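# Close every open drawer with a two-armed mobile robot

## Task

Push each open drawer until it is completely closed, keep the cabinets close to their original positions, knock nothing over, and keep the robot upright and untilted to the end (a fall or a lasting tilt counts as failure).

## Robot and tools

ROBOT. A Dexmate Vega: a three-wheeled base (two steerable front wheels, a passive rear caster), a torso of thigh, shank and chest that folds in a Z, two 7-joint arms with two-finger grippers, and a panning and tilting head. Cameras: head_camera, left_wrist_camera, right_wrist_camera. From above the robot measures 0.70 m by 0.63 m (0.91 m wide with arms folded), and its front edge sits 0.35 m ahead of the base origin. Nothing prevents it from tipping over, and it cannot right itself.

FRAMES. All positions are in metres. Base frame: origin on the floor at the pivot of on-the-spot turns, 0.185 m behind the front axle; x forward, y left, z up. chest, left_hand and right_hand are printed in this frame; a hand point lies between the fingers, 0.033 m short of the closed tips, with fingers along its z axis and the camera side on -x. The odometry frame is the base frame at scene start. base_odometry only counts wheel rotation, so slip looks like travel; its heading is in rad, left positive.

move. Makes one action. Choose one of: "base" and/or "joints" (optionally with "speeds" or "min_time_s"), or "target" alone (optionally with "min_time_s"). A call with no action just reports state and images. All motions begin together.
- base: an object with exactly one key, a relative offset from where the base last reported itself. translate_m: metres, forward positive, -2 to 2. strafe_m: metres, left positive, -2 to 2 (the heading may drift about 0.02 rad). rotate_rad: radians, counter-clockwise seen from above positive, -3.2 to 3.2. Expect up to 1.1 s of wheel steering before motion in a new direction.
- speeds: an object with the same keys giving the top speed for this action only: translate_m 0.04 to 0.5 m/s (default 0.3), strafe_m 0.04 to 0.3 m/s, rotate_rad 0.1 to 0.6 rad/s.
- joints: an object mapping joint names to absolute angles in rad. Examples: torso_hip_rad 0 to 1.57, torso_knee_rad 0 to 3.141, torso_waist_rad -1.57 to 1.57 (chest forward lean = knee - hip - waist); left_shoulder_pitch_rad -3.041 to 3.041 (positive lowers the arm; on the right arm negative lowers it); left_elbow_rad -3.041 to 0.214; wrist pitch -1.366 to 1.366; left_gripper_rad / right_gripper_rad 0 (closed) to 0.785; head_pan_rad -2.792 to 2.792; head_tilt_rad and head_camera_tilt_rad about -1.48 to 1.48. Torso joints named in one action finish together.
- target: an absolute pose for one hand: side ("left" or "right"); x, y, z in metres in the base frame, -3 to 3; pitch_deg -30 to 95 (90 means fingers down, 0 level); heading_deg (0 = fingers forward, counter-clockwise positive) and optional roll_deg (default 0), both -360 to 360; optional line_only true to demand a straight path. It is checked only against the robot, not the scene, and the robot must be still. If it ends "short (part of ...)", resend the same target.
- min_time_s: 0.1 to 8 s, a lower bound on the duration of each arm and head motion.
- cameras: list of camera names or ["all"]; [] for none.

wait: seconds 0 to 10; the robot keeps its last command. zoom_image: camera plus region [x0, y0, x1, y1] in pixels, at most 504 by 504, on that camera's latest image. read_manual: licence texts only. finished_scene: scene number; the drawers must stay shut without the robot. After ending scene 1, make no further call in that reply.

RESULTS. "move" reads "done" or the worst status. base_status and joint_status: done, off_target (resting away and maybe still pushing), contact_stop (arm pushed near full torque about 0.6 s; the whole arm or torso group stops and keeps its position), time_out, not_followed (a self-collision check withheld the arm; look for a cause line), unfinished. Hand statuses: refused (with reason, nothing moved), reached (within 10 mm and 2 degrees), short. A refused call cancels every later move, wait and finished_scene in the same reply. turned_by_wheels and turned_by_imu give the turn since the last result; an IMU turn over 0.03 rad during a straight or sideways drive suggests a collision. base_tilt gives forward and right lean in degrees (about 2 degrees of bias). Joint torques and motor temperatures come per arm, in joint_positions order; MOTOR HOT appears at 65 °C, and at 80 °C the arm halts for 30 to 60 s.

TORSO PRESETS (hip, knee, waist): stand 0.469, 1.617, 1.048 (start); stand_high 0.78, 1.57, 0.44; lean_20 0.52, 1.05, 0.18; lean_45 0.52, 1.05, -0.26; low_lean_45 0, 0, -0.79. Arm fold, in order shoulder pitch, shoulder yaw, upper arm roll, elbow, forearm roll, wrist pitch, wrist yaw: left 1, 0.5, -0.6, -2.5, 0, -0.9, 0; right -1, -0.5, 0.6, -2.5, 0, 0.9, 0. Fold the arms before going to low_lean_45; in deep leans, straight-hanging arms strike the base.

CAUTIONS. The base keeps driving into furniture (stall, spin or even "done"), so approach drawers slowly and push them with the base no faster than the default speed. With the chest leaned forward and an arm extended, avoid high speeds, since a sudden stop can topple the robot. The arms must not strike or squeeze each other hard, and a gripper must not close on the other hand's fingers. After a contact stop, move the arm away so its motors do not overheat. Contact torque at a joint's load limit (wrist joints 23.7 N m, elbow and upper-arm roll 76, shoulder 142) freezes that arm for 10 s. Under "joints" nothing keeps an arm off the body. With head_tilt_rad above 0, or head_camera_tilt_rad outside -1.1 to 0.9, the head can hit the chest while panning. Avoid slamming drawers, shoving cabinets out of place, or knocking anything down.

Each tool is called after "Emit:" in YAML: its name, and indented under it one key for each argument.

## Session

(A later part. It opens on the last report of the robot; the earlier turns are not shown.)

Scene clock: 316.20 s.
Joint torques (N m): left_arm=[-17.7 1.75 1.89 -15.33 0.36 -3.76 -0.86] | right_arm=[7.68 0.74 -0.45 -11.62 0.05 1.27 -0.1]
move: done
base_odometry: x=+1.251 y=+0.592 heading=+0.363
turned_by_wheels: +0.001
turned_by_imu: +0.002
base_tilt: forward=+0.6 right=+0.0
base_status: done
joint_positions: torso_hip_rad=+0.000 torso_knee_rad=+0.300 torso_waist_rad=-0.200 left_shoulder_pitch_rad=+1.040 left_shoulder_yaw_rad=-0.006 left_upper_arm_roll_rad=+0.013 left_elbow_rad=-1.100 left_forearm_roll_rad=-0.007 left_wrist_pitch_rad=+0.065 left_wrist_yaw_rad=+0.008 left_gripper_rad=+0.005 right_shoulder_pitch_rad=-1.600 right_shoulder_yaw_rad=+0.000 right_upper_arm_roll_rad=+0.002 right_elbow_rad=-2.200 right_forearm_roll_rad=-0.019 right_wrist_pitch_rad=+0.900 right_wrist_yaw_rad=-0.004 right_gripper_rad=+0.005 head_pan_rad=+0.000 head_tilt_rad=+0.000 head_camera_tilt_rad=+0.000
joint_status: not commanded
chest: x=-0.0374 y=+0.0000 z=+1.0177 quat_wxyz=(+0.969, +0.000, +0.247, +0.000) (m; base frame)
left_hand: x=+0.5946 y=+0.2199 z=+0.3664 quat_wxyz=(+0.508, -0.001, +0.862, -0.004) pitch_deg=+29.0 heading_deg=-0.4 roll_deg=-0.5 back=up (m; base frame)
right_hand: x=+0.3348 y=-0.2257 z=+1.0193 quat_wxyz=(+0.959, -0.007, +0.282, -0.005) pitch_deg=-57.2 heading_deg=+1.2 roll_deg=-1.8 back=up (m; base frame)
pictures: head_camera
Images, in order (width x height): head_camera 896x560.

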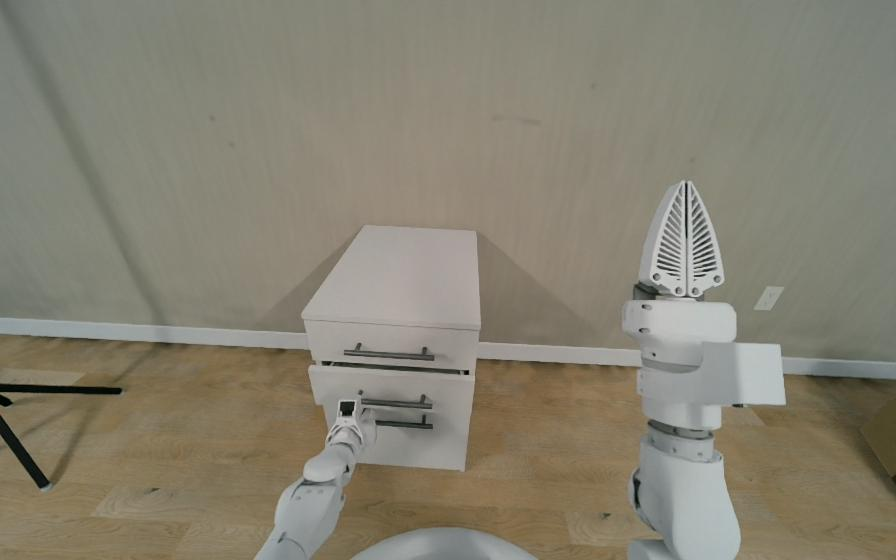

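Emit:
move:
  base: {"translate_m": 0.02}
  speeds: {"translate_m": 0.05}
  cameras: ["head_camera", "left_wrist_camera"]

Emit:
zoom_image:
  camera: "head_camera"
  region: [290, 210, 490, 470]

Scene clock: 327.43 s.
Joint torques (N m): left_arm=[-28.66 0.88 2.68 -23.01 0.85 -4.76 -1] | right_arm=[8.58 0.23 -0.79 -11.99 -0.03 1.58 0.18]
move: done
base_odometry: x=+1.270 y=+0.599 heading=+0.364
turned_by_wheels: +0.001
turned_by_imu: +0.002
base_tilt: forward=+0.6 right=-0.1
base_status: done
joint_positions: torso_hip_rad=+0.000 torso_knee_rad=+0.300 torso_waist_rad=-0.200 left_shoulder_pitch_rad=+1.041 left_shoulder_yaw_rad=-0.006 left_upper_arm_roll_rad=+0.013 left_elbow_rad=-1.099 left_forearm_roll_rad=-0.007 left_wrist_pitch_rad=+0.066 left_wrist_yaw_rad=+0.008 left_gripper_rad=+0.005 right_shoulder_pitch_rad=-1.600 right_shoulder_yaw_rad=+0.000 right_upper_arm_roll_rad=+0.002 right_elbow_rad=-2.200 right_forearm_roll_rad=-0.019 right_wrist_pitch_rad=+0.900 right_wrist_yaw_rad=-0.004 right_gripper_rad=+0.005 head_pan_rad=+0.000 head_tilt_rad=+0.000 head_camera_tilt_rad=+0.000
joint_status: not commanded
chest: x=-0.0375 y=+0.0000 z=+1.0177 quat_wxyz=(+0.969, +0.000, +0.247, +0.000) (m; base frame)
left_hand: x=+0.5939 y=+0.2200 z=+0.3655 quat_wxyz=(+0.507, -0.001, +0.862, -0.004) pitch_deg=+29.1 heading_deg=-0.4 roll_deg=-0.5 back=up (m; base frame)
right_hand: x=+0.3348 y=-0.2257 z=+1.0193 quat_wxyz=(+0.959, -0.007, +0.282, -0.005) pitch_deg=-57.2 heading_deg=+1.2 roll_deg=-1.8 back=up (m; base frame)
pictures: head_camera, left_wrist_camera
Images, in order (width x height): head_camera 896x560, left_wrist_camera 672x420.

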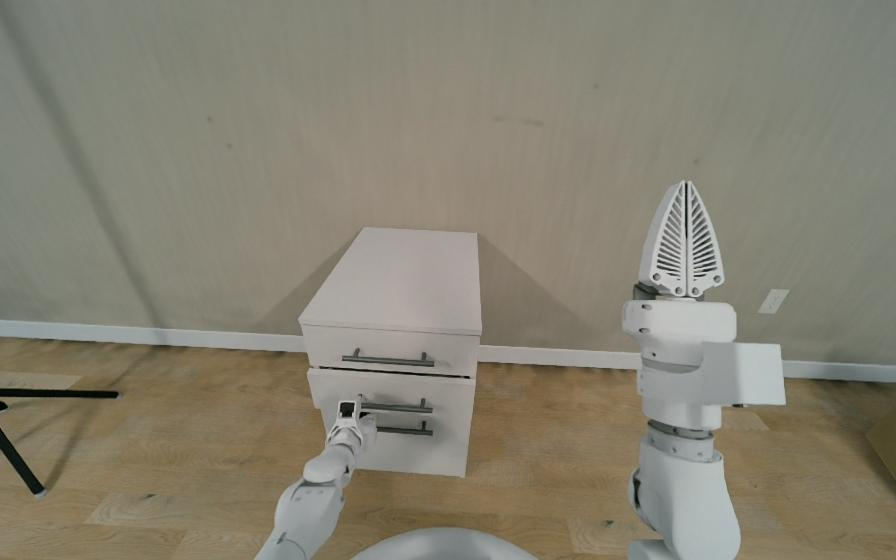

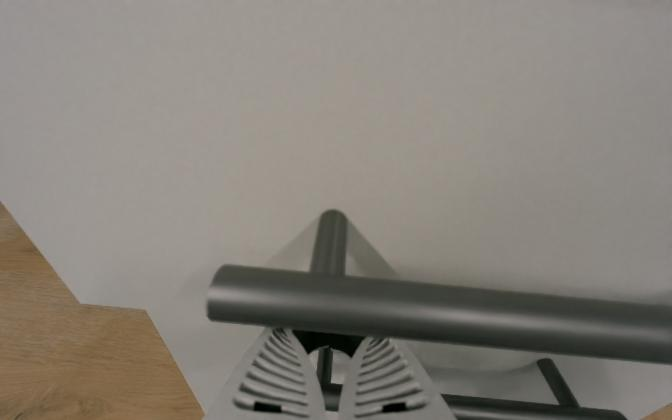

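Scaled by 1.938 from the camera's 896x560 image, which has a finer 960x600 frame.

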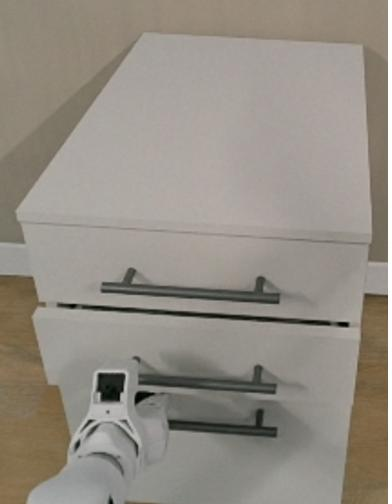

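Emit:
move:
  base: {"translate_m": 0.015}
  speeds: {"translate_m": 0.05}
  cameras: ["head_camera", "left_wrist_camera"]

Emit:
zoom_image:
  camera: "head_camera"
  region: [290, 210, 490, 470]

Scene clock: 336.03 s.
Joint torques (N m): left_arm=[-43.76 4.44 -4.61 -27.61 0.29 -7.83 3.14] | right_arm=[8.41 -0.08 -0.75 -11.47 0.03 0.96 0.03]
move: done
base_odometry: x=+1.284 y=+0.604 heading=+0.365
turned_by_wheels: +0.001
turned_by_imu: +0.002
base_tilt: forward=+0.6 right=-0.1
base_status: done
joint_positions: torso_hip_rad=+0.000 torso_knee_rad=+0.300 torso_waist_rad=-0.200 left_shoulder_pitch_rad=+1.042 left_shoulder_yaw_rad=-0.006 left_upper_arm_roll_rad=+0.014 left_elbow_rad=-1.099 left_forearm_roll_rad=-0.007 left_wrist_pitch_rad=+0.066 left_wrist_yaw_rad=+0.007 left_gripper_rad=+0.005 right_shoulder_pitch_rad=-1.600 right_shoulder_yaw_rad=+0.000 right_upper_arm_roll_rad=+0.002 right_elbow_rad=-2.200 right_forearm_roll_rad=-0.019 right_wrist_pitch_rad=+0.900 right_wrist_yaw_rad=-0.004 right_gripper_rad=+0.005 head_pan_rad=+0.000 head_tilt_rad=+0.000 head_camera_tilt_rad=+0.000
joint_status: not commanded
chest: x=-0.0376 y=+0.0000 z=+1.0177 quat_wxyz=(+0.969, +0.000, +0.247, +0.000) (m; base frame)
left_hand: x=+0.5932 y=+0.2193 z=+0.3648 quat_wxyz=(+0.506, +0.000, +0.862, -0.005) pitch_deg=+29.2 heading_deg=-0.5 roll_deg=-0.6 back=up (m; base frame)
right_hand: x=+0.3346 y=-0.2257 z=+1.0194 quat_wxyz=(+0.959, -0.007, +0.282, -0.005) pitch_deg=-57.2 heading_deg=+1.2 roll_deg=-1.8 back=up (m; base frame)
pictures: head_camera, left_wrist_camera
Images, in order (width x height): head_camera 896x560, left_wrist_camera 672x420.

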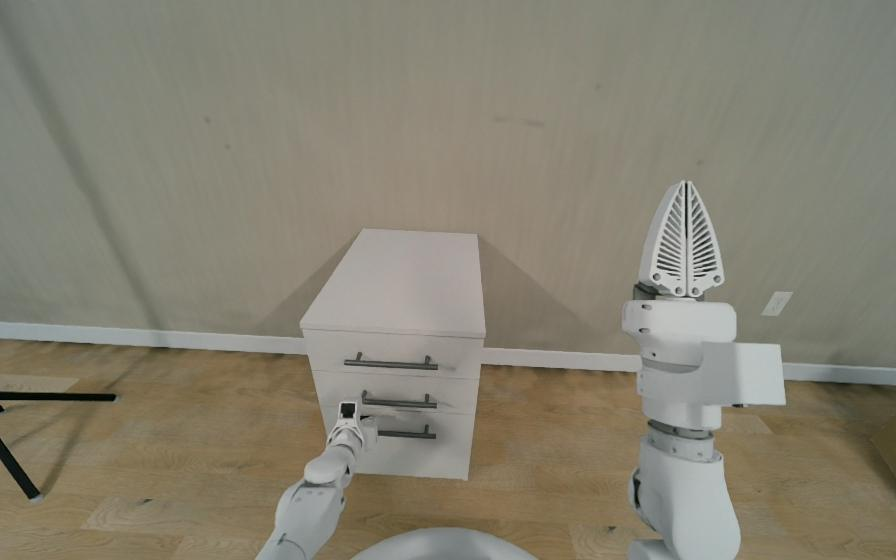

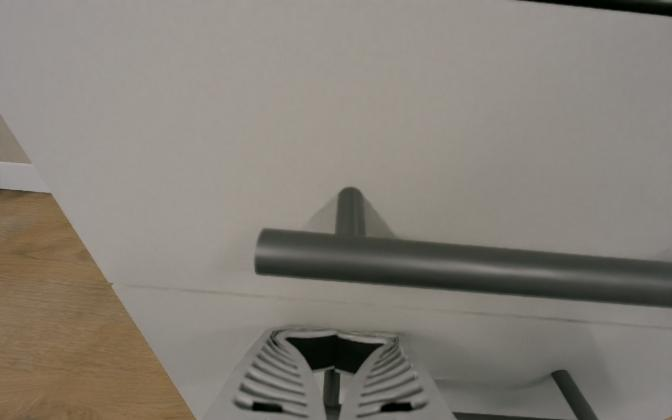

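Scaled by 1.938 from the camera's 896x560 image, which has a finer 960x600 frame.

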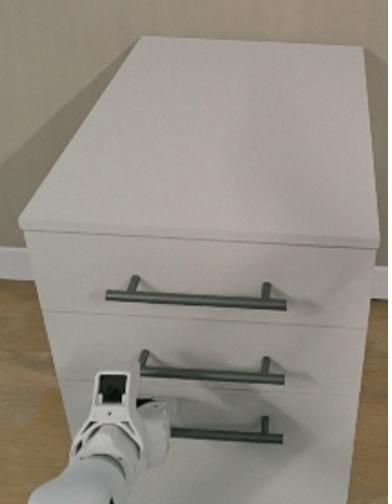

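Emit:
move:
  base: {"translate_m": -0.3}
  cameras: ["head_camera"]

Emit:
zoom_image:
  camera: "head_camera"
  region: [290, 180, 490, 440]

Emit:
move:
  base: {"rotate_rad": 2.1}
  cameras: ["head_camera"]

Scene clock: 355.10 s.
Joint torques (N m): left_arm=[-12.57 1.94 -0.64 -13.69 0.2 -2.36 -0.03] | right_arm=[7.14 0.59 -0.68 -11.53 0.11 0.96 0.09]
Motor temperatures (°C): left_arm=[33 30 30 34 34 43 35] | right_arm=[29 28 29 33 34 35 35]
move: done
base_odometry: x=+1.004 y=+0.496 heading=+0.366
turned_by_wheels: +0.001
turned_by_imu: +0.001
base_tilt: forward=+0.6 right=+0.0
base_status: done
joint_positions: torso_hip_rad=+0.000 torso_knee_rad=+0.300 torso_waist_rad=-0.200 left_shoulder_pitch_rad=+1.040 left_shoulder_yaw_rad=-0.006 left_upper_arm_roll_rad=+0.013 left_elbow_rad=-1.100 left_forearm_roll_rad=-0.007 left_wrist_pitch_rad=+0.064 left_wrist_yaw_rad=+0.008 left_gripper_rad=+0.005 right_shoulder_pitch_rad=-1.600 right_shoulder_yaw_rad=+0.000 right_upper_arm_roll_rad=+0.002 right_elbow_rad=-2.200 right_forearm_roll_rad=-0.019 right_wrist_pitch_rad=+0.900 right_wrist_yaw_rad=-0.004 right_gripper_rad=+0.005 head_pan_rad=+0.000 head_tilt_rad=+0.000 head_camera_tilt_rad=+0.000
joint_status: not commanded
chest: x=-0.0375 y=+0.0000 z=+1.0177 quat_wxyz=(+0.969, +0.000, +0.247, +0.000) (m; base frame)
left_hand: x=+0.5949 y=+0.2197 z=+0.3668 quat_wxyz=(+0.508, -0.001, +0.861, -0.004) pitch_deg=+28.9 heading_deg=-0.5 roll_deg=-0.5 back=up (m; base frame)
right_hand: x=+0.3348 y=-0.2257 z=+1.0193 quat_wxyz=(+0.959, -0.007, +0.282, -0.005) pitch_deg=-57.2 heading_deg=+1.2 roll_deg=-1.8 back=up (m; base frame)
pictures: head_camera
Images, in order (width x height): head_camera 896x560.

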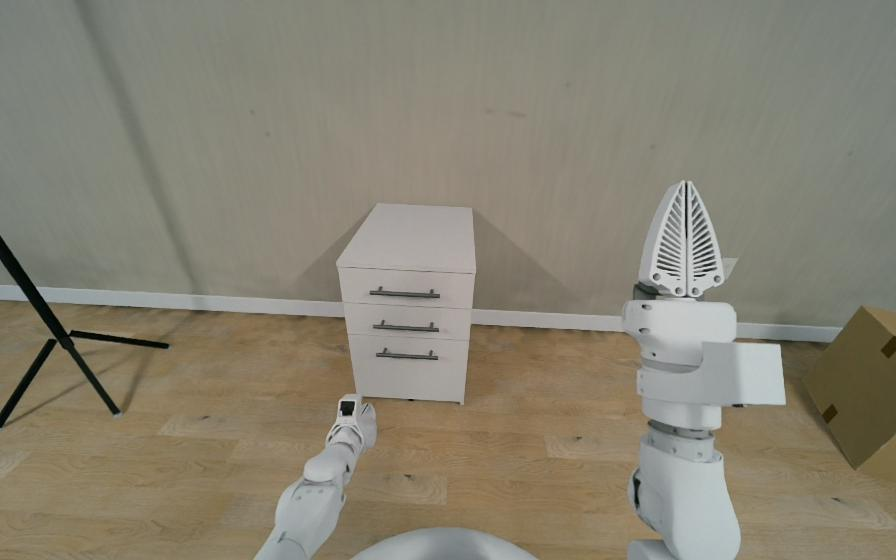

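Scaled by 1.938 from the camera's 896x560 image, which has a finer 960x600 frame.

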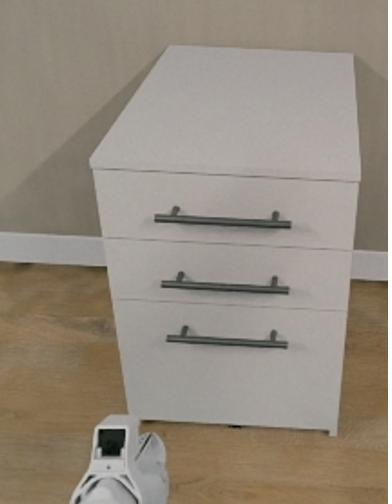

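Scene clock: 360.17 s.
Joint torques (N m): left_arm=[-12.98 1.52 -3.09 -11.57 0.3 -2.86 0.4] | right_arm=[8.76 0.23 -0.66 -11.38 0.05 0.78 0.02]
move: done
base_odometry: x=+1.005 y=+0.495 heading=+2.469
turned_by_wheels: +2.103
turned_by_imu: +2.064
base_tilt: forward=+0.7 right=+0.0
base_status: done
joint_positions: torso_hip_rad=+0.000 torso_knee_rad=+0.300 torso_waist_rad=-0.200 left_shoulder_pitch_rad=+1.040 left_shoulder_yaw_rad=-0.006 left_upper_arm_roll_rad=+0.013 left_elbow_rad=-1.100 left_forearm_roll_rad=-0.007 left_wrist_pitch_rad=+0.064 left_wrist_yaw_rad=+0.008 left_gripper_rad=+0.005 right_shoulder_pitch_rad=-1.600 right_shoulder_yaw_rad=+0.000 right_upper_arm_roll_rad=+0.002 right_elbow_rad=-2.200 right_forearm_roll_rad=-0.019 right_wrist_pitch_rad=+0.900 right_wrist_yaw_rad=-0.004 right_gripper_rad=+0.005 head_pan_rad=+0.000 head_tilt_rad=+0.000 head_camera_tilt_rad=+0.000
joint_status: not commanded
chest: x=-0.0375 y=+0.0000 z=+1.0177 quat_wxyz=(+0.969, +0.000, +0.247, +0.000) (m; base frame)
left_hand: x=+0.5949 y=+0.2197 z=+0.3668 quat_wxyz=(+0.508, -0.001, +0.861, -0.004) pitch_deg=+28.9 heading_deg=-0.5 roll_deg=-0.5 back=up (m; base frame)
right_hand: x=+0.3348 y=-0.2257 z=+1.0193 quat_wxyz=(+0.959, -0.007, +0.282, -0.005) pitch_deg=-57.2 heading_deg=+1.2 roll_deg=-1.8 back=up (m; base frame)
pictures: head_camera
Images, in order (width x height): head_camera 896x560.

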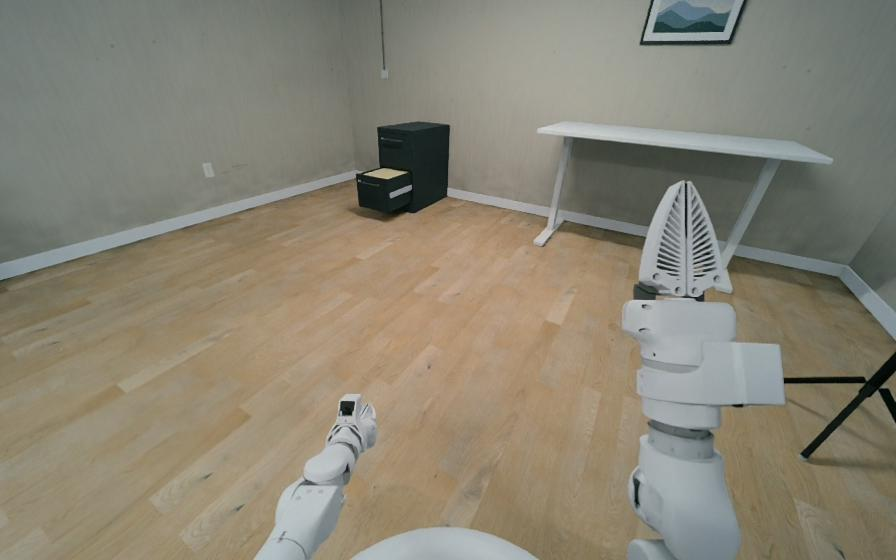

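Emit:
zoom_image:
  camera: "head_camera"
  region: [340, 110, 480, 230]

Scaled by 3.600 from the camera's 896x560 image, which has a finer 960x600 frame.

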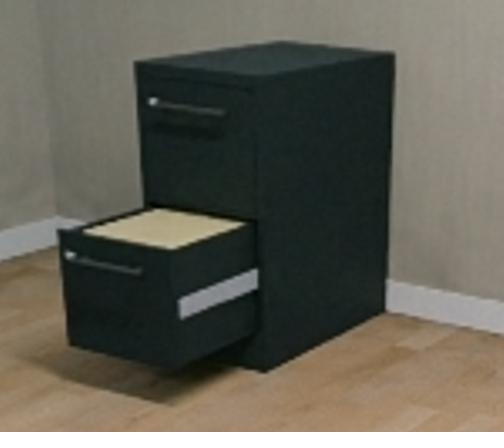

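Emit:
move:
  base: {"rotate_rad": 0.42}

Emit:
move:
  base: {"translate_m": 1.8}
  speeds: {"translate_m": 0.5}

Emit:
move:
  base: {"rotate_rad": -0.95}
  cameras: ["head_camera"]

Emit:
zoom_image:
  camera: "head_camera"
  region: [240, 60, 540, 360]

Scene clock: 392.87 s.
Joint torques (N m): left_arm=[-12.1 -0.27 0.01 -11.08 0.27 -2.48 0.54] | right_arm=[7.88 1.79 -0.58 -11.67 -0.05 0.81 0.05]
move: done
base_odometry: x=+1.005 y=+0.495 heading=+2.889
turned_by_wheels: +0.420
turned_by_imu: +0.413
base_tilt: forward=+0.6 right=-0.1
base_status: done
joint_positions: torso_hip_rad=+0.000 torso_knee_rad=+0.300 torso_waist_rad=-0.200 left_shoulder_pitch_rad=+1.040 left_shoulder_yaw_rad=-0.006 left_upper_arm_roll_rad=+0.013 left_elbow_rad=-1.100 left_forearm_roll_rad=-0.007 left_wrist_pitch_rad=+0.064 left_wrist_yaw_rad=+0.008 left_gripper_rad=+0.005 right_shoulder_pitch_rad=-1.600 right_shoulder_yaw_rad=+0.000 right_upper_arm_roll_rad=+0.002 right_elbow_rad=-2.200 right_forearm_roll_rad=-0.019 right_wrist_pitch_rad=+0.900 right_wrist_yaw_rad=-0.004 right_gripper_rad=+0.005 head_pan_rad=+0.000 head_tilt_rad=+0.000 head_camera_tilt_rad=+0.000
joint_status: not commanded
chest: x=-0.0375 y=+0.0000 z=+1.0177 quat_wxyz=(+0.969, +0.000, +0.247, +0.000) (m; base frame)
left_hand: x=+0.5949 y=+0.2197 z=+0.3668 quat_wxyz=(+0.508, -0.001, +0.861, -0.004) pitch_deg=+28.9 heading_deg=-0.5 roll_deg=-0.5 back=up (m; base frame)
right_hand: x=+0.3348 y=-0.2257 z=+1.0193 quat_wxyz=(+0.959, -0.007, +0.282, -0.005) pitch_deg=-57.2 heading_deg=+1.2 roll_deg=-1.8 back=up (m; base frame)
pictures: none

Scene clock: 398.87 s.
Joint torques (N m): left_arm=[-12.44 0.36 -2.85 -13.23 -0.52 -2.04 0.04] | right_arm=[7.39 0.96 -0.57 -11.52 0.12 0.87 0.05]
move: done
base_odometry: x=-0.739 y=+0.939 heading=+2.889
turned_by_wheels: +0.000
turned_by_imu: +0.003
base_tilt: forward=+0.7 right=-0.1
base_status: done
joint_positions: torso_hip_rad=+0.000 torso_knee_rad=+0.300 torso_waist_rad=-0.200 left_shoulder_pitch_rad=+1.040 left_shoulder_yaw_rad=-0.006 left_upper_arm_roll_rad=+0.013 left_elbow_rad=-1.100 left_forearm_roll_rad=-0.007 left_wrist_pitch_rad=+0.064 left_wrist_yaw_rad=+0.008 left_gripper_rad=+0.005 right_shoulder_pitch_rad=-1.600 right_shoulder_yaw_rad=+0.000 right_upper_arm_roll_rad=+0.002 right_elbow_rad=-2.200 right_forearm_roll_rad=-0.019 right_wrist_pitch_rad=+0.900 right_wrist_yaw_rad=-0.004 right_gripper_rad=+0.005 head_pan_rad=+0.000 head_tilt_rad=+0.000 head_camera_tilt_rad=+0.000
joint_status: not commanded
chest: x=-0.0374 y=+0.0000 z=+1.0177 quat_wxyz=(+0.969, +0.000, +0.247, +0.000) (m; base frame)
left_hand: x=+0.5950 y=+0.2197 z=+0.3668 quat_wxyz=(+0.508, -0.001, +0.861, -0.004) pitch_deg=+28.9 heading_deg=-0.5 roll_deg=-0.5 back=up (m; base frame)
right_hand: x=+0.3348 y=-0.2257 z=+1.0193 quat_wxyz=(+0.959, -0.007, +0.282, -0.005) pitch_deg=-57.2 heading_deg=+1.2 roll_deg=-1.8 back=up (m; base frame)
pictures: none

Scene clock: 402.00 s.
Joint torques (N m): left_arm=[-11.23 -1.23 -1.89 -13.23 0.66 -2.85 0.14] | right_arm=[7.07 0.24 -0.63 -11.3 -0.05 1.21 0.01]
move: done
base_odometry: x=-0.740 y=+0.939 heading=+1.938
turned_by_wheels: -0.951
turned_by_imu: -0.931
base_tilt: forward=+0.6 right=-0.1
base_status: done
joint_positions: torso_hip_rad=+0.000 torso_knee_rad=+0.300 torso_waist_rad=-0.200 left_shoulder_pitch_rad=+1.040 left_shoulder_yaw_rad=-0.006 left_upper_arm_roll_rad=+0.013 left_elbow_rad=-1.100 left_forearm_roll_rad=-0.007 left_wrist_pitch_rad=+0.064 left_wrist_yaw_rad=+0.008 left_gripper_rad=+0.005 right_shoulder_pitch_rad=-1.600 right_shoulder_yaw_rad=+0.000 right_upper_arm_roll_rad=+0.002 right_elbow_rad=-2.200 right_forearm_roll_rad=-0.019 right_wrist_pitch_rad=+0.900 right_wrist_yaw_rad=-0.004 right_gripper_rad=+0.005 head_pan_rad=+0.000 head_tilt_rad=+0.000 head_camera_tilt_rad=+0.000
joint_status: not commanded
chest: x=-0.0374 y=+0.0000 z=+1.0177 quat_wxyz=(+0.969, +0.000, +0.247, +0.000) (m; base frame)
left_hand: x=+0.5950 y=+0.2197 z=+0.3668 quat_wxyz=(+0.508, -0.001, +0.861, -0.004) pitch_deg=+28.9 heading_deg=-0.4 roll_deg=-0.5 back=up (m; base frame)
right_hand: x=+0.3348 y=-0.2257 z=+1.0193 quat_wxyz=(+0.959, -0.007, +0.282, -0.005) pitch_deg=-57.2 heading_deg=+1.2 roll_deg=-1.8 back=up (m; base frame)
pictures: head_camera
Images, in order (width x height): head_camera 896x560.

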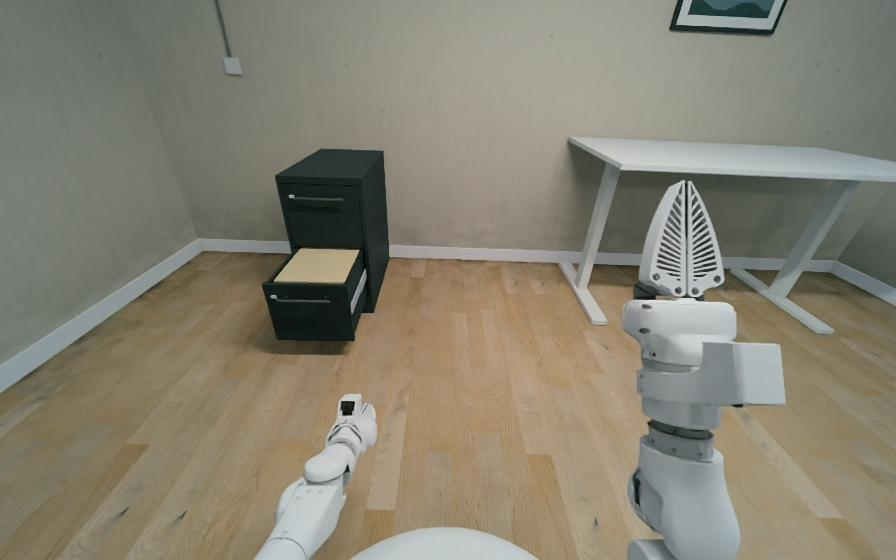

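Scaled by 1.680 from the camera's 896x560 image, which has a finer 960x600 frame.

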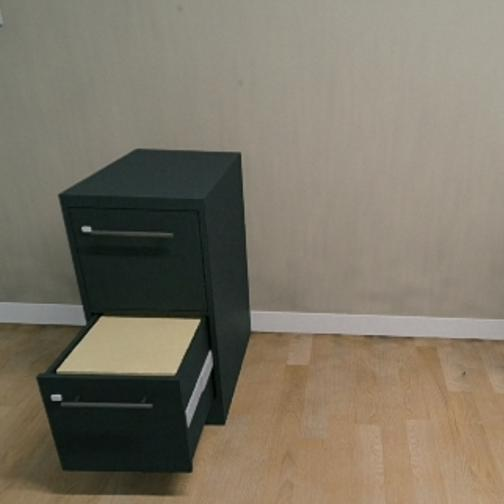

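Emit:
move:
  base: {"rotate_rad": 0.03}
  joints: {"torso_knee_rad": 0.0, "torso_waist_rad": -0.5}

Emit:
move:
  base: {"strafe_m": 0.35}

Emit:
move:
  base: {"translate_m": 0.48}
  cameras: ["head_camera", "left_wrist_camera"]

Emit:
zoom_image:
  camera: "head_camera"
  region: [240, 110, 540, 410]

Scene clock: 439.77 s.
Joint torques (N m): left_arm=[-11.63 -0.52 0.36 -10.92 0.24 -2.49 -0.14] | right_arm=[8.97 0.21 -0.57 -11.53 -0.03 1.28 0.12]
move: done
base_odometry: x=-0.740 y=+0.939 heading=+1.968
turned_by_wheels: +0.030
turned_by_imu: +0.030
base_tilt: forward=+0.7 right=-0.1
base_status: done
joint_positions: torso_hip_rad=+0.000 torso_knee_rad=+0.000 torso_waist_rad=-0.500 left_shoulder_pitch_rad=+1.040 left_shoulder_yaw_rad=-0.006 left_upper_arm_roll_rad=+0.013 left_elbow_rad=-1.100 left_forearm_roll_rad=-0.007 left_wrist_pitch_rad=+0.064 left_wrist_yaw_rad=+0.008 left_gripper_rad=+0.005 right_shoulder_pitch_rad=-1.600 right_shoulder_yaw_rad=+0.000 right_upper_arm_roll_rad=+0.002 right_elbow_rad=-2.200 right_forearm_roll_rad=-0.019 right_wrist_pitch_rad=+0.900 right_wrist_yaw_rad=-0.004 right_gripper_rad=+0.005 head_pan_rad=+0.000 head_tilt_rad=+0.000 head_camera_tilt_rad=+0.000
joint_status: all done
chest: x=-0.0845 y=+0.0000 z=+0.9018 quat_wxyz=(+0.969, +0.000, +0.247, +0.000) (m; base frame)
left_hand: x=+0.5479 y=+0.2197 z=+0.2509 quat_wxyz=(+0.508, -0.001, +0.861, -0.004) pitch_deg=+28.9 heading_deg=-0.4 roll_deg=-0.5 back=up (m; base frame)
right_hand: x=+0.2878 y=-0.2257 z=+0.9034 quat_wxyz=(+0.959, -0.007, +0.282, -0.005) pitch_deg=-57.2 heading_deg=+1.2 roll_deg=-1.8 back=up (m; base frame)
pictures: none

Scene clock: 442.77 s.
Joint torques (N m): left_arm=[-10.98 1.2 -1.82 -11.79 0.3 -1.97 0.35] | right_arm=[7.58 0.52 -0.65 -11.25 0.05 1.24 0.1]
move: done
base_odometry: x=-1.061 y=+0.802 heading=+1.973
turned_by_wheels: +0.005
turned_by_imu: +0.003
base_tilt: forward=+0.7 right=-0.2
base_status: done
joint_positions: torso_hip_rad=+0.000 torso_knee_rad=+0.000 torso_waist_rad=-0.500 left_shoulder_pitch_rad=+1.040 left_shoulder_yaw_rad=-0.006 left_upper_arm_roll_rad=+0.013 left_elbow_rad=-1.100 left_forearm_roll_rad=-0.007 left_wrist_pitch_rad=+0.064 left_wrist_yaw_rad=+0.008 left_gripper_rad=+0.005 right_shoulder_pitch_rad=-1.600 right_shoulder_yaw_rad=+0.000 right_upper_arm_roll_rad=+0.002 right_elbow_rad=-2.200 right_forearm_roll_rad=-0.019 right_wrist_pitch_rad=+0.900 right_wrist_yaw_rad=-0.004 right_gripper_rad=+0.005 head_pan_rad=+0.000 head_tilt_rad=+0.000 head_camera_tilt_rad=+0.000
joint_status: not commanded
chest: x=-0.0845 y=+0.0000 z=+0.9018 quat_wxyz=(+0.969, +0.000, +0.247, +0.000) (m; base frame)
left_hand: x=+0.5479 y=+0.2197 z=+0.2509 quat_wxyz=(+0.508, -0.001, +0.861, -0.004) pitch_deg=+28.9 heading_deg=-0.4 roll_deg=-0.5 back=up (m; base frame)
right_hand: x=+0.2878 y=-0.2257 z=+0.9034 quat_wxyz=(+0.959, -0.007, +0.282, -0.005) pitch_deg=-57.2 heading_deg=+1.2 roll_deg=-1.8 back=up (m; base frame)
pictures: none

Scene clock: 446.43 s.
Joint torques (N m): left_arm=[-13.11 0.81 0.12 -10.6 0.2 -3.44 0.39] | right_arm=[8.19 0.23 -0.67 -10.74 -0.05 1.59 0]
move: done
base_odometry: x=-1.250 y=+1.243 heading=+1.973
turned_by_wheels: -0.001
turned_by_imu: +0.000
base_tilt: forward=+0.7 right=+0.0
base_status: done
joint_positions: torso_hip_rad=+0.000 torso_knee_rad=+0.000 torso_waist_rad=-0.500 left_shoulder_pitch_rad=+1.040 left_shoulder_yaw_rad=-0.006 left_upper_arm_roll_rad=+0.013 left_elbow_rad=-1.100 left_forearm_roll_rad=-0.007 left_wrist_pitch_rad=+0.064 left_wrist_yaw_rad=+0.008 left_gripper_rad=+0.005 right_shoulder_pitch_rad=-1.600 right_shoulder_yaw_rad=+0.000 right_upper_arm_roll_rad=+0.002 right_elbow_rad=-2.200 right_forearm_roll_rad=-0.019 right_wrist_pitch_rad=+0.900 right_wrist_yaw_rad=-0.004 right_gripper_rad=+0.005 head_pan_rad=+0.000 head_tilt_rad=+0.000 head_camera_tilt_rad=+0.000
joint_status: not commanded
chest: x=-0.0845 y=+0.0000 z=+0.9017 quat_wxyz=(+0.969, +0.000, +0.247, +0.000) (m; base frame)
left_hand: x=+0.5479 y=+0.2197 z=+0.2509 quat_wxyz=(+0.508, -0.001, +0.861, -0.004) pitch_deg=+28.9 heading_deg=-0.4 roll_deg=-0.5 back=up (m; base frame)
right_hand: x=+0.2878 y=-0.2257 z=+0.9034 quat_wxyz=(+0.959, -0.007, +0.282, -0.005) pitch_deg=-57.2 heading_deg=+1.2 roll_deg=-1.8 back=up (m; base frame)
pictures: head_camera, left_wrist_camera
Images, in order (width x height): head_camera 896x560, left_wrist_camera 672x420.

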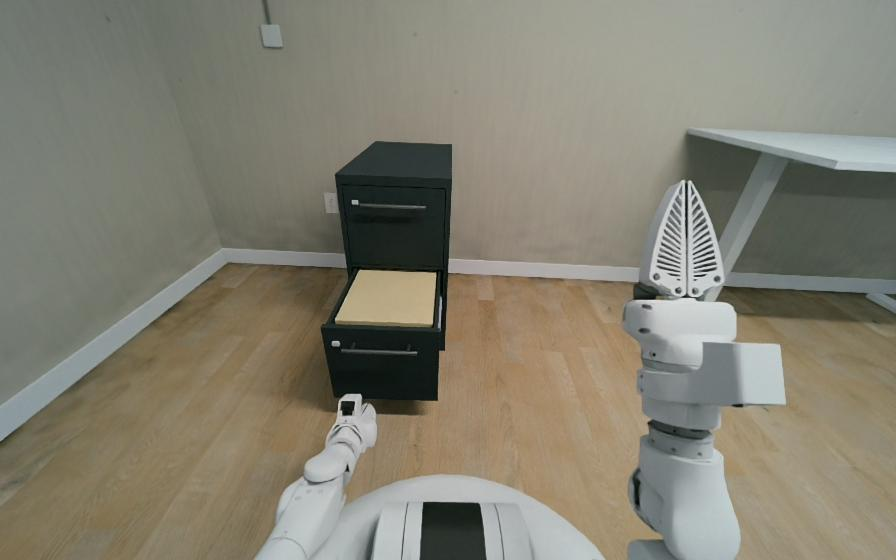

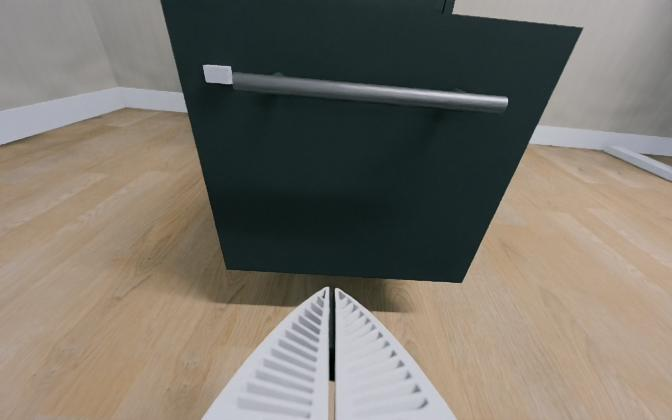

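Scaled by 1.680 from the camera's 896x560 image, which has a finer 960x600 frame.

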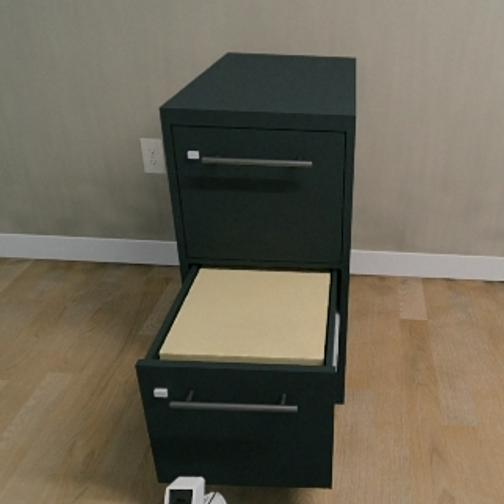

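Emit:
move:
  base: {"translate_m": 0.42}
  speeds: {"translate_m": 0.15}
  cameras: ["head_camera", "left_wrist_camera"]

Emit:
zoom_image:
  camera: "head_camera"
  region: [290, 210, 550, 470]

Scene clock: 458.67 s.
Joint torques (N m): left_arm=[-10.2 0.55 -1.06 -11.74 -0.12 -1.77 0.43] | right_arm=[8.47 0.17 -0.44 -11.9 -0.07 1.47 0.08]
move: done
base_odometry: x=-1.416 y=+1.629 heading=+1.972
turned_by_wheels: +0.000
turned_by_imu: +0.001
base_tilt: forward=+0.6 right=+0.0
base_status: done
joint_positions: torso_hip_rad=+0.000 torso_knee_rad=+0.000 torso_waist_rad=-0.500 left_shoulder_pitch_rad=+1.040 left_shoulder_yaw_rad=-0.006 left_upper_arm_roll_rad=+0.013 left_elbow_rad=-1.100 left_forearm_roll_rad=-0.007 left_wrist_pitch_rad=+0.064 left_wrist_yaw_rad=+0.008 left_gripper_rad=+0.005 right_shoulder_pitch_rad=-1.600 right_shoulder_yaw_rad=+0.000 right_upper_arm_roll_rad=+0.002 right_elbow_rad=-2.200 right_forearm_roll_rad=-0.019 right_wrist_pitch_rad=+0.900 right_wrist_yaw_rad=-0.004 right_gripper_rad=+0.005 head_pan_rad=+0.000 head_tilt_rad=+0.000 head_camera_tilt_rad=+0.000
joint_status: not commanded
chest: x=-0.0845 y=+0.0000 z=+0.9017 quat_wxyz=(+0.969, +0.000, +0.247, +0.000) (m; base frame)
left_hand: x=+0.5479 y=+0.2197 z=+0.2509 quat_wxyz=(+0.508, -0.001, +0.861, -0.004) pitch_deg=+28.9 heading_deg=-0.4 roll_deg=-0.5 back=up (m; base frame)
right_hand: x=+0.2877 y=-0.2257 z=+0.9034 quat_wxyz=(+0.959, -0.007, +0.282, -0.005) pitch_deg=-57.2 heading_deg=+1.2 roll_deg=-1.8 back=up (m; base frame)
pictures: head_camera, left_wrist_camera
Images, in order (width x height): head_camera 896x560, left_wrist_camera 672x420.

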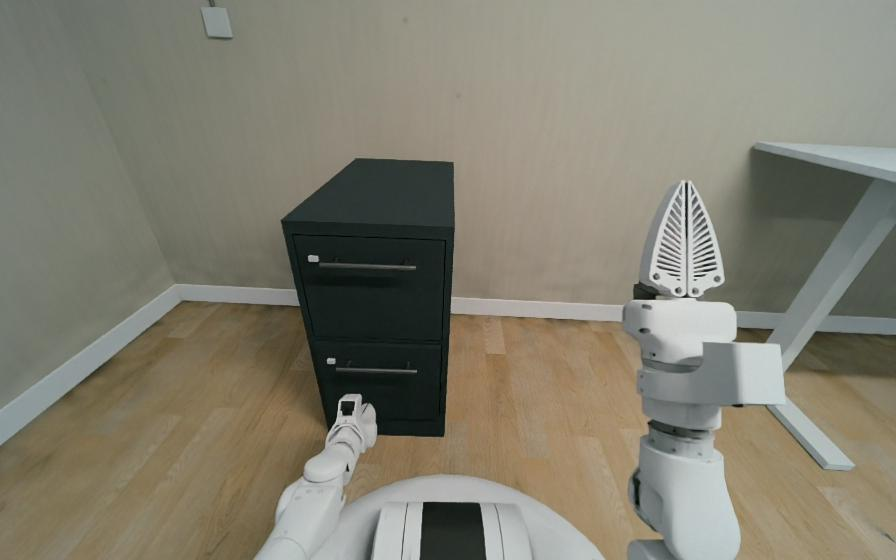

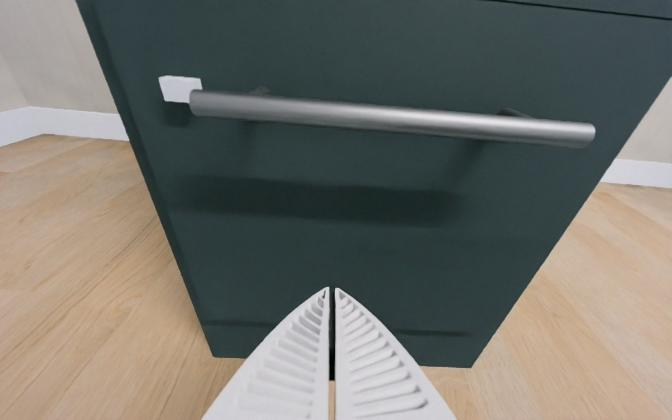

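Scaled by 1.938 from the camera's 896x560 image, which has a finer 960x600 frame.

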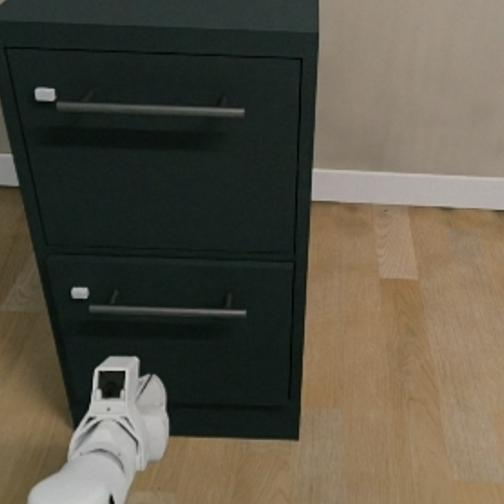

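Emit:
zoom_image:
  camera: "head_camera"
  region: [280, 320, 460, 440]

Emit:
move:
  base: {"translate_m": 0.06}
  speeds: {"translate_m": 0.1}
  cameras: ["head_camera", "left_wrist_camera"]

Emit:
zoom_image:
  camera: "head_camera"
  region: [280, 330, 460, 450]

Scaled by 2.800 from the camera's 896x560 image, which has a finer 960x600 frame.

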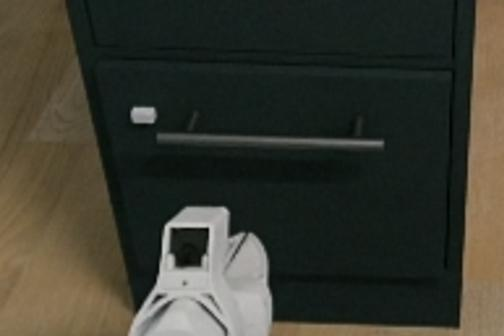

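Scene clock: 466.93 s.
Joint torques (N m): left_arm=[-12.43 2.94 -1.48 -11.53 -0.19 -1.48 0.15] | right_arm=[7.98 0.68 -0.5 -11.8 -0.05 1.56 0.07]
move: done
base_odometry: x=-1.439 y=+1.685 heading=+1.972
turned_by_wheels: +0.000
turned_by_imu: +0.000
base_tilt: forward=+0.7 right=+0.0
base_status: done
joint_positions: torso_hip_rad=+0.000 torso_knee_rad=+0.000 torso_waist_rad=-0.500 left_shoulder_pitch_rad=+1.040 left_shoulder_yaw_rad=-0.006 left_upper_arm_roll_rad=+0.013 left_elbow_rad=-1.100 left_forearm_roll_rad=-0.007 left_wrist_pitch_rad=+0.064 left_wrist_yaw_rad=+0.008 left_gripper_rad=+0.005 right_shoulder_pitch_rad=-1.600 right_shoulder_yaw_rad=+0.000 right_upper_arm_roll_rad=+0.002 right_elbow_rad=-2.200 right_forearm_roll_rad=-0.019 right_wrist_pitch_rad=+0.900 right_wrist_yaw_rad=-0.004 right_gripper_rad=+0.005 head_pan_rad=+0.000 head_tilt_rad=+0.000 head_camera_tilt_rad=+0.000
joint_status: not commanded
chest: x=-0.0845 y=+0.0000 z=+0.9017 quat_wxyz=(+0.969, +0.000, +0.247, +0.000) (m; base frame)
left_hand: x=+0.5479 y=+0.2197 z=+0.2508 quat_wxyz=(+0.508, -0.001, +0.861, -0.004) pitch_deg=+28.9 heading_deg=-0.4 roll_deg=-0.5 back=up (m; base frame)
right_hand: x=+0.2877 y=-0.2257 z=+0.9034 quat_wxyz=(+0.959, -0.007, +0.282, -0.005) pitch_deg=-57.2 heading_deg=+1.2 roll_deg=-1.8 back=up (m; base frame)
pictures: head_camera, left_wrist_camera
Images, in order (width x height): head_camera 896x560, left_wrist_camera 672x420.

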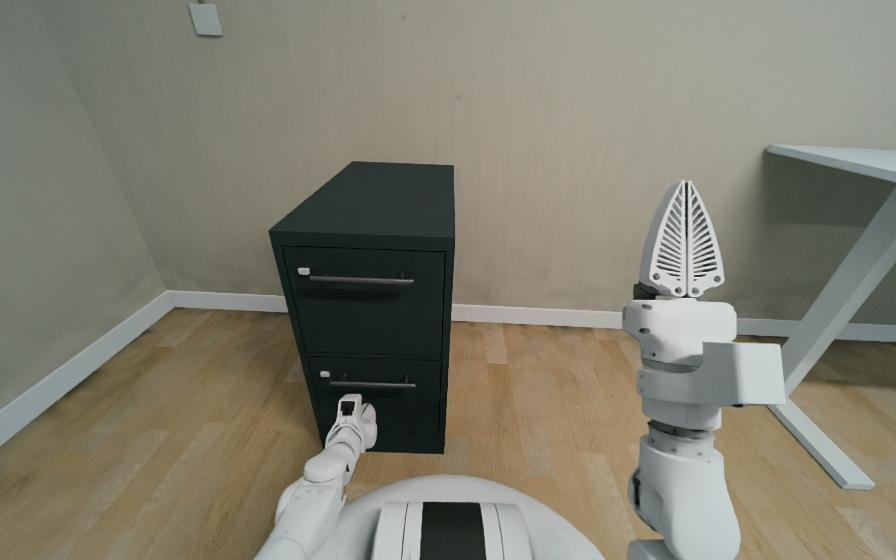

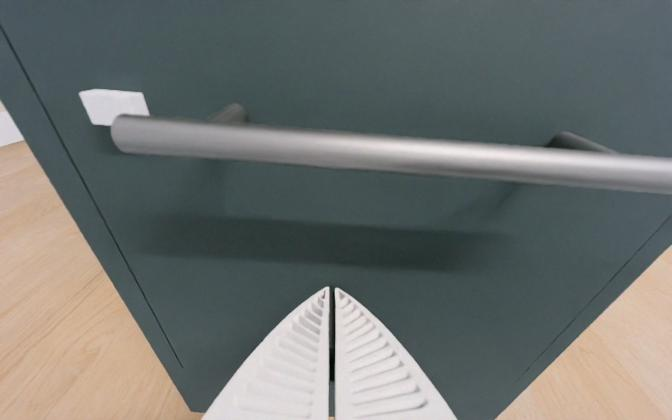

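Scaled by 2.800 from the camera's 896x560 image, which has a finer 960x600 frame.

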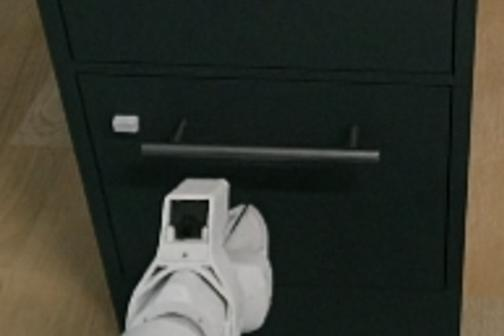

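Emit:
move:
  base: {"translate_m": -0.35}

Emit:
move:
  base: {"rotate_rad": 2.58}
  joints: {"torso_knee_rad": 0.3, "torso_waist_rad": -0.2}
  cameras: ["head_camera"]

Scene clock: 481.67 s.
Joint torques (N m): left_arm=[-12.5 -1.16 -1.84 -13.79 0.1 -2.67 -0.15] | right_arm=[7.23 0.14 -0.44 -11.94 -0.05 1.83 0.03]
move: done
base_odometry: x=-1.302 y=+1.363 heading=+1.971
turned_by_wheels: -0.001
turned_by_imu: +0.000
base_tilt: forward=+0.7 right=+0.0
base_status: done
joint_positions: torso_hip_rad=+0.000 torso_knee_rad=+0.000 torso_waist_rad=-0.500 left_shoulder_pitch_rad=+1.040 left_shoulder_yaw_rad=-0.006 left_upper_arm_roll_rad=+0.013 left_elbow_rad=-1.100 left_forearm_roll_rad=-0.007 left_wrist_pitch_rad=+0.064 left_wrist_yaw_rad=+0.008 left_gripper_rad=+0.005 right_shoulder_pitch_rad=-1.600 right_shoulder_yaw_rad=+0.000 right_upper_arm_roll_rad=+0.002 right_elbow_rad=-2.200 right_forearm_roll_rad=-0.019 right_wrist_pitch_rad=+0.900 right_wrist_yaw_rad=-0.004 right_gripper_rad=+0.005 head_pan_rad=+0.000 head_tilt_rad=+0.000 head_camera_tilt_rad=+0.000
joint_status: not commanded
chest: x=-0.0845 y=+0.0000 z=+0.9017 quat_wxyz=(+0.969, +0.000, +0.247, +0.000) (m; base frame)
left_hand: x=+0.5479 y=+0.2197 z=+0.2509 quat_wxyz=(+0.508, -0.001, +0.861, -0.004) pitch_deg=+28.9 heading_deg=-0.4 roll_deg=-0.5 back=up (m; base frame)
right_hand: x=+0.2877 y=-0.2257 z=+0.9034 quat_wxyz=(+0.959, -0.007, +0.282, -0.005) pitch_deg=-57.2 heading_deg=+1.2 roll_deg=-1.8 back=up (m; base frame)
pictures: none

Scene clock: 487.53 s.
Joint torques (N m): left_arm=[-11.75 0.81 -2.77 -12.49 0.33 -3.24 0.14] | right_arm=[7.17 0.46 -0.68 -11.3 -0.04 0.9 0.07]
Motor temperatures (°C): left_arm=[28 30 30 32 34 39 35] | right_arm=[29 28 29 33 34 35 35]
move: done
base_odometry: x=-1.301 y=+1.364 heading=-1.729
turned_by_wheels: +2.584
turned_by_imu: +2.531
base_tilt: forward=+0.6 right=-0.1
base_status: done
joint_positions: torso_hip_rad=+0.000 torso_knee_rad=+0.300 torso_waist_rad=-0.200 left_shoulder_pitch_rad=+1.040 left_shoulder_yaw_rad=-0.006 left_upper_arm_roll_rad=+0.013 left_elbow_rad=-1.100 left_forearm_roll_rad=-0.007 left_wrist_pitch_rad=+0.064 left_wrist_yaw_rad=+0.008 left_gripper_rad=+0.005 right_shoulder_pitch_rad=-1.600 right_shoulder_yaw_rad=+0.000 right_upper_arm_roll_rad=+0.002 right_elbow_rad=-2.200 right_forearm_roll_rad=-0.019 right_wrist_pitch_rad=+0.900 right_wrist_yaw_rad=-0.004 right_gripper_rad=+0.005 head_pan_rad=+0.000 head_tilt_rad=+0.000 head_camera_tilt_rad=+0.000
joint_status: all done
chest: x=-0.0375 y=+0.0000 z=+1.0177 quat_wxyz=(+0.969, +0.000, +0.247, +0.000) (m; base frame)
left_hand: x=+0.5949 y=+0.2197 z=+0.3668 quat_wxyz=(+0.508, -0.001, +0.861, -0.004) pitch_deg=+28.9 heading_deg=-0.4 roll_deg=-0.5 back=up (m; base frame)
right_hand: x=+0.3348 y=-0.2257 z=+1.0193 quat_wxyz=(+0.959, -0.007, +0.282, -0.005) pitch_deg=-57.2 heading_deg=+1.2 roll_deg=-1.8 back=up (m; base frame)
pictures: head_camera
Images, in order (width x height): head_camera 896x560.

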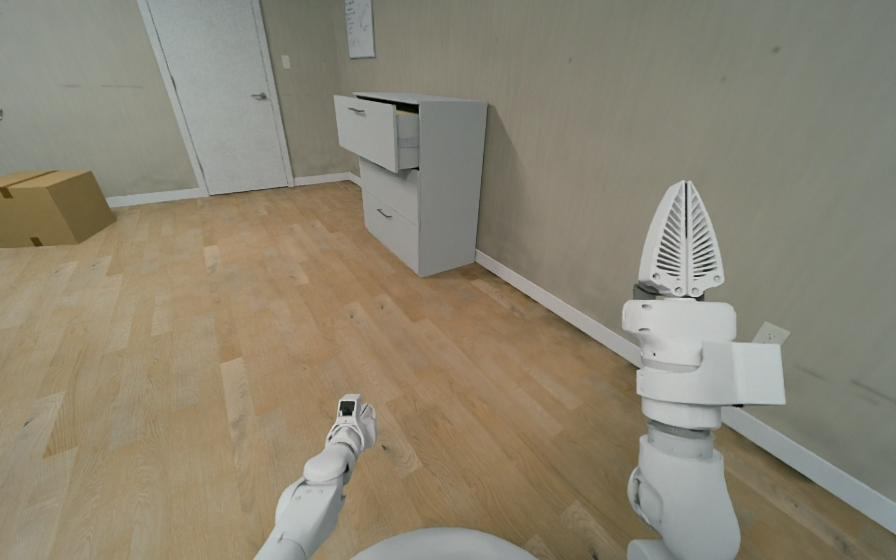

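Emit:
zoom_image:
  camera: "head_camera"
  region: [320, 80, 500, 290]

Scaled by 2.400 from the camera's 896x560 image, which has a finer 960x600 frame.

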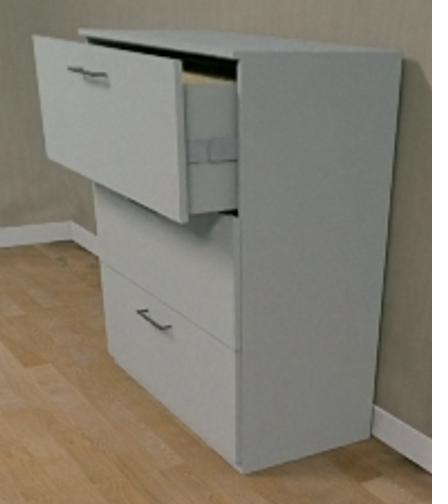

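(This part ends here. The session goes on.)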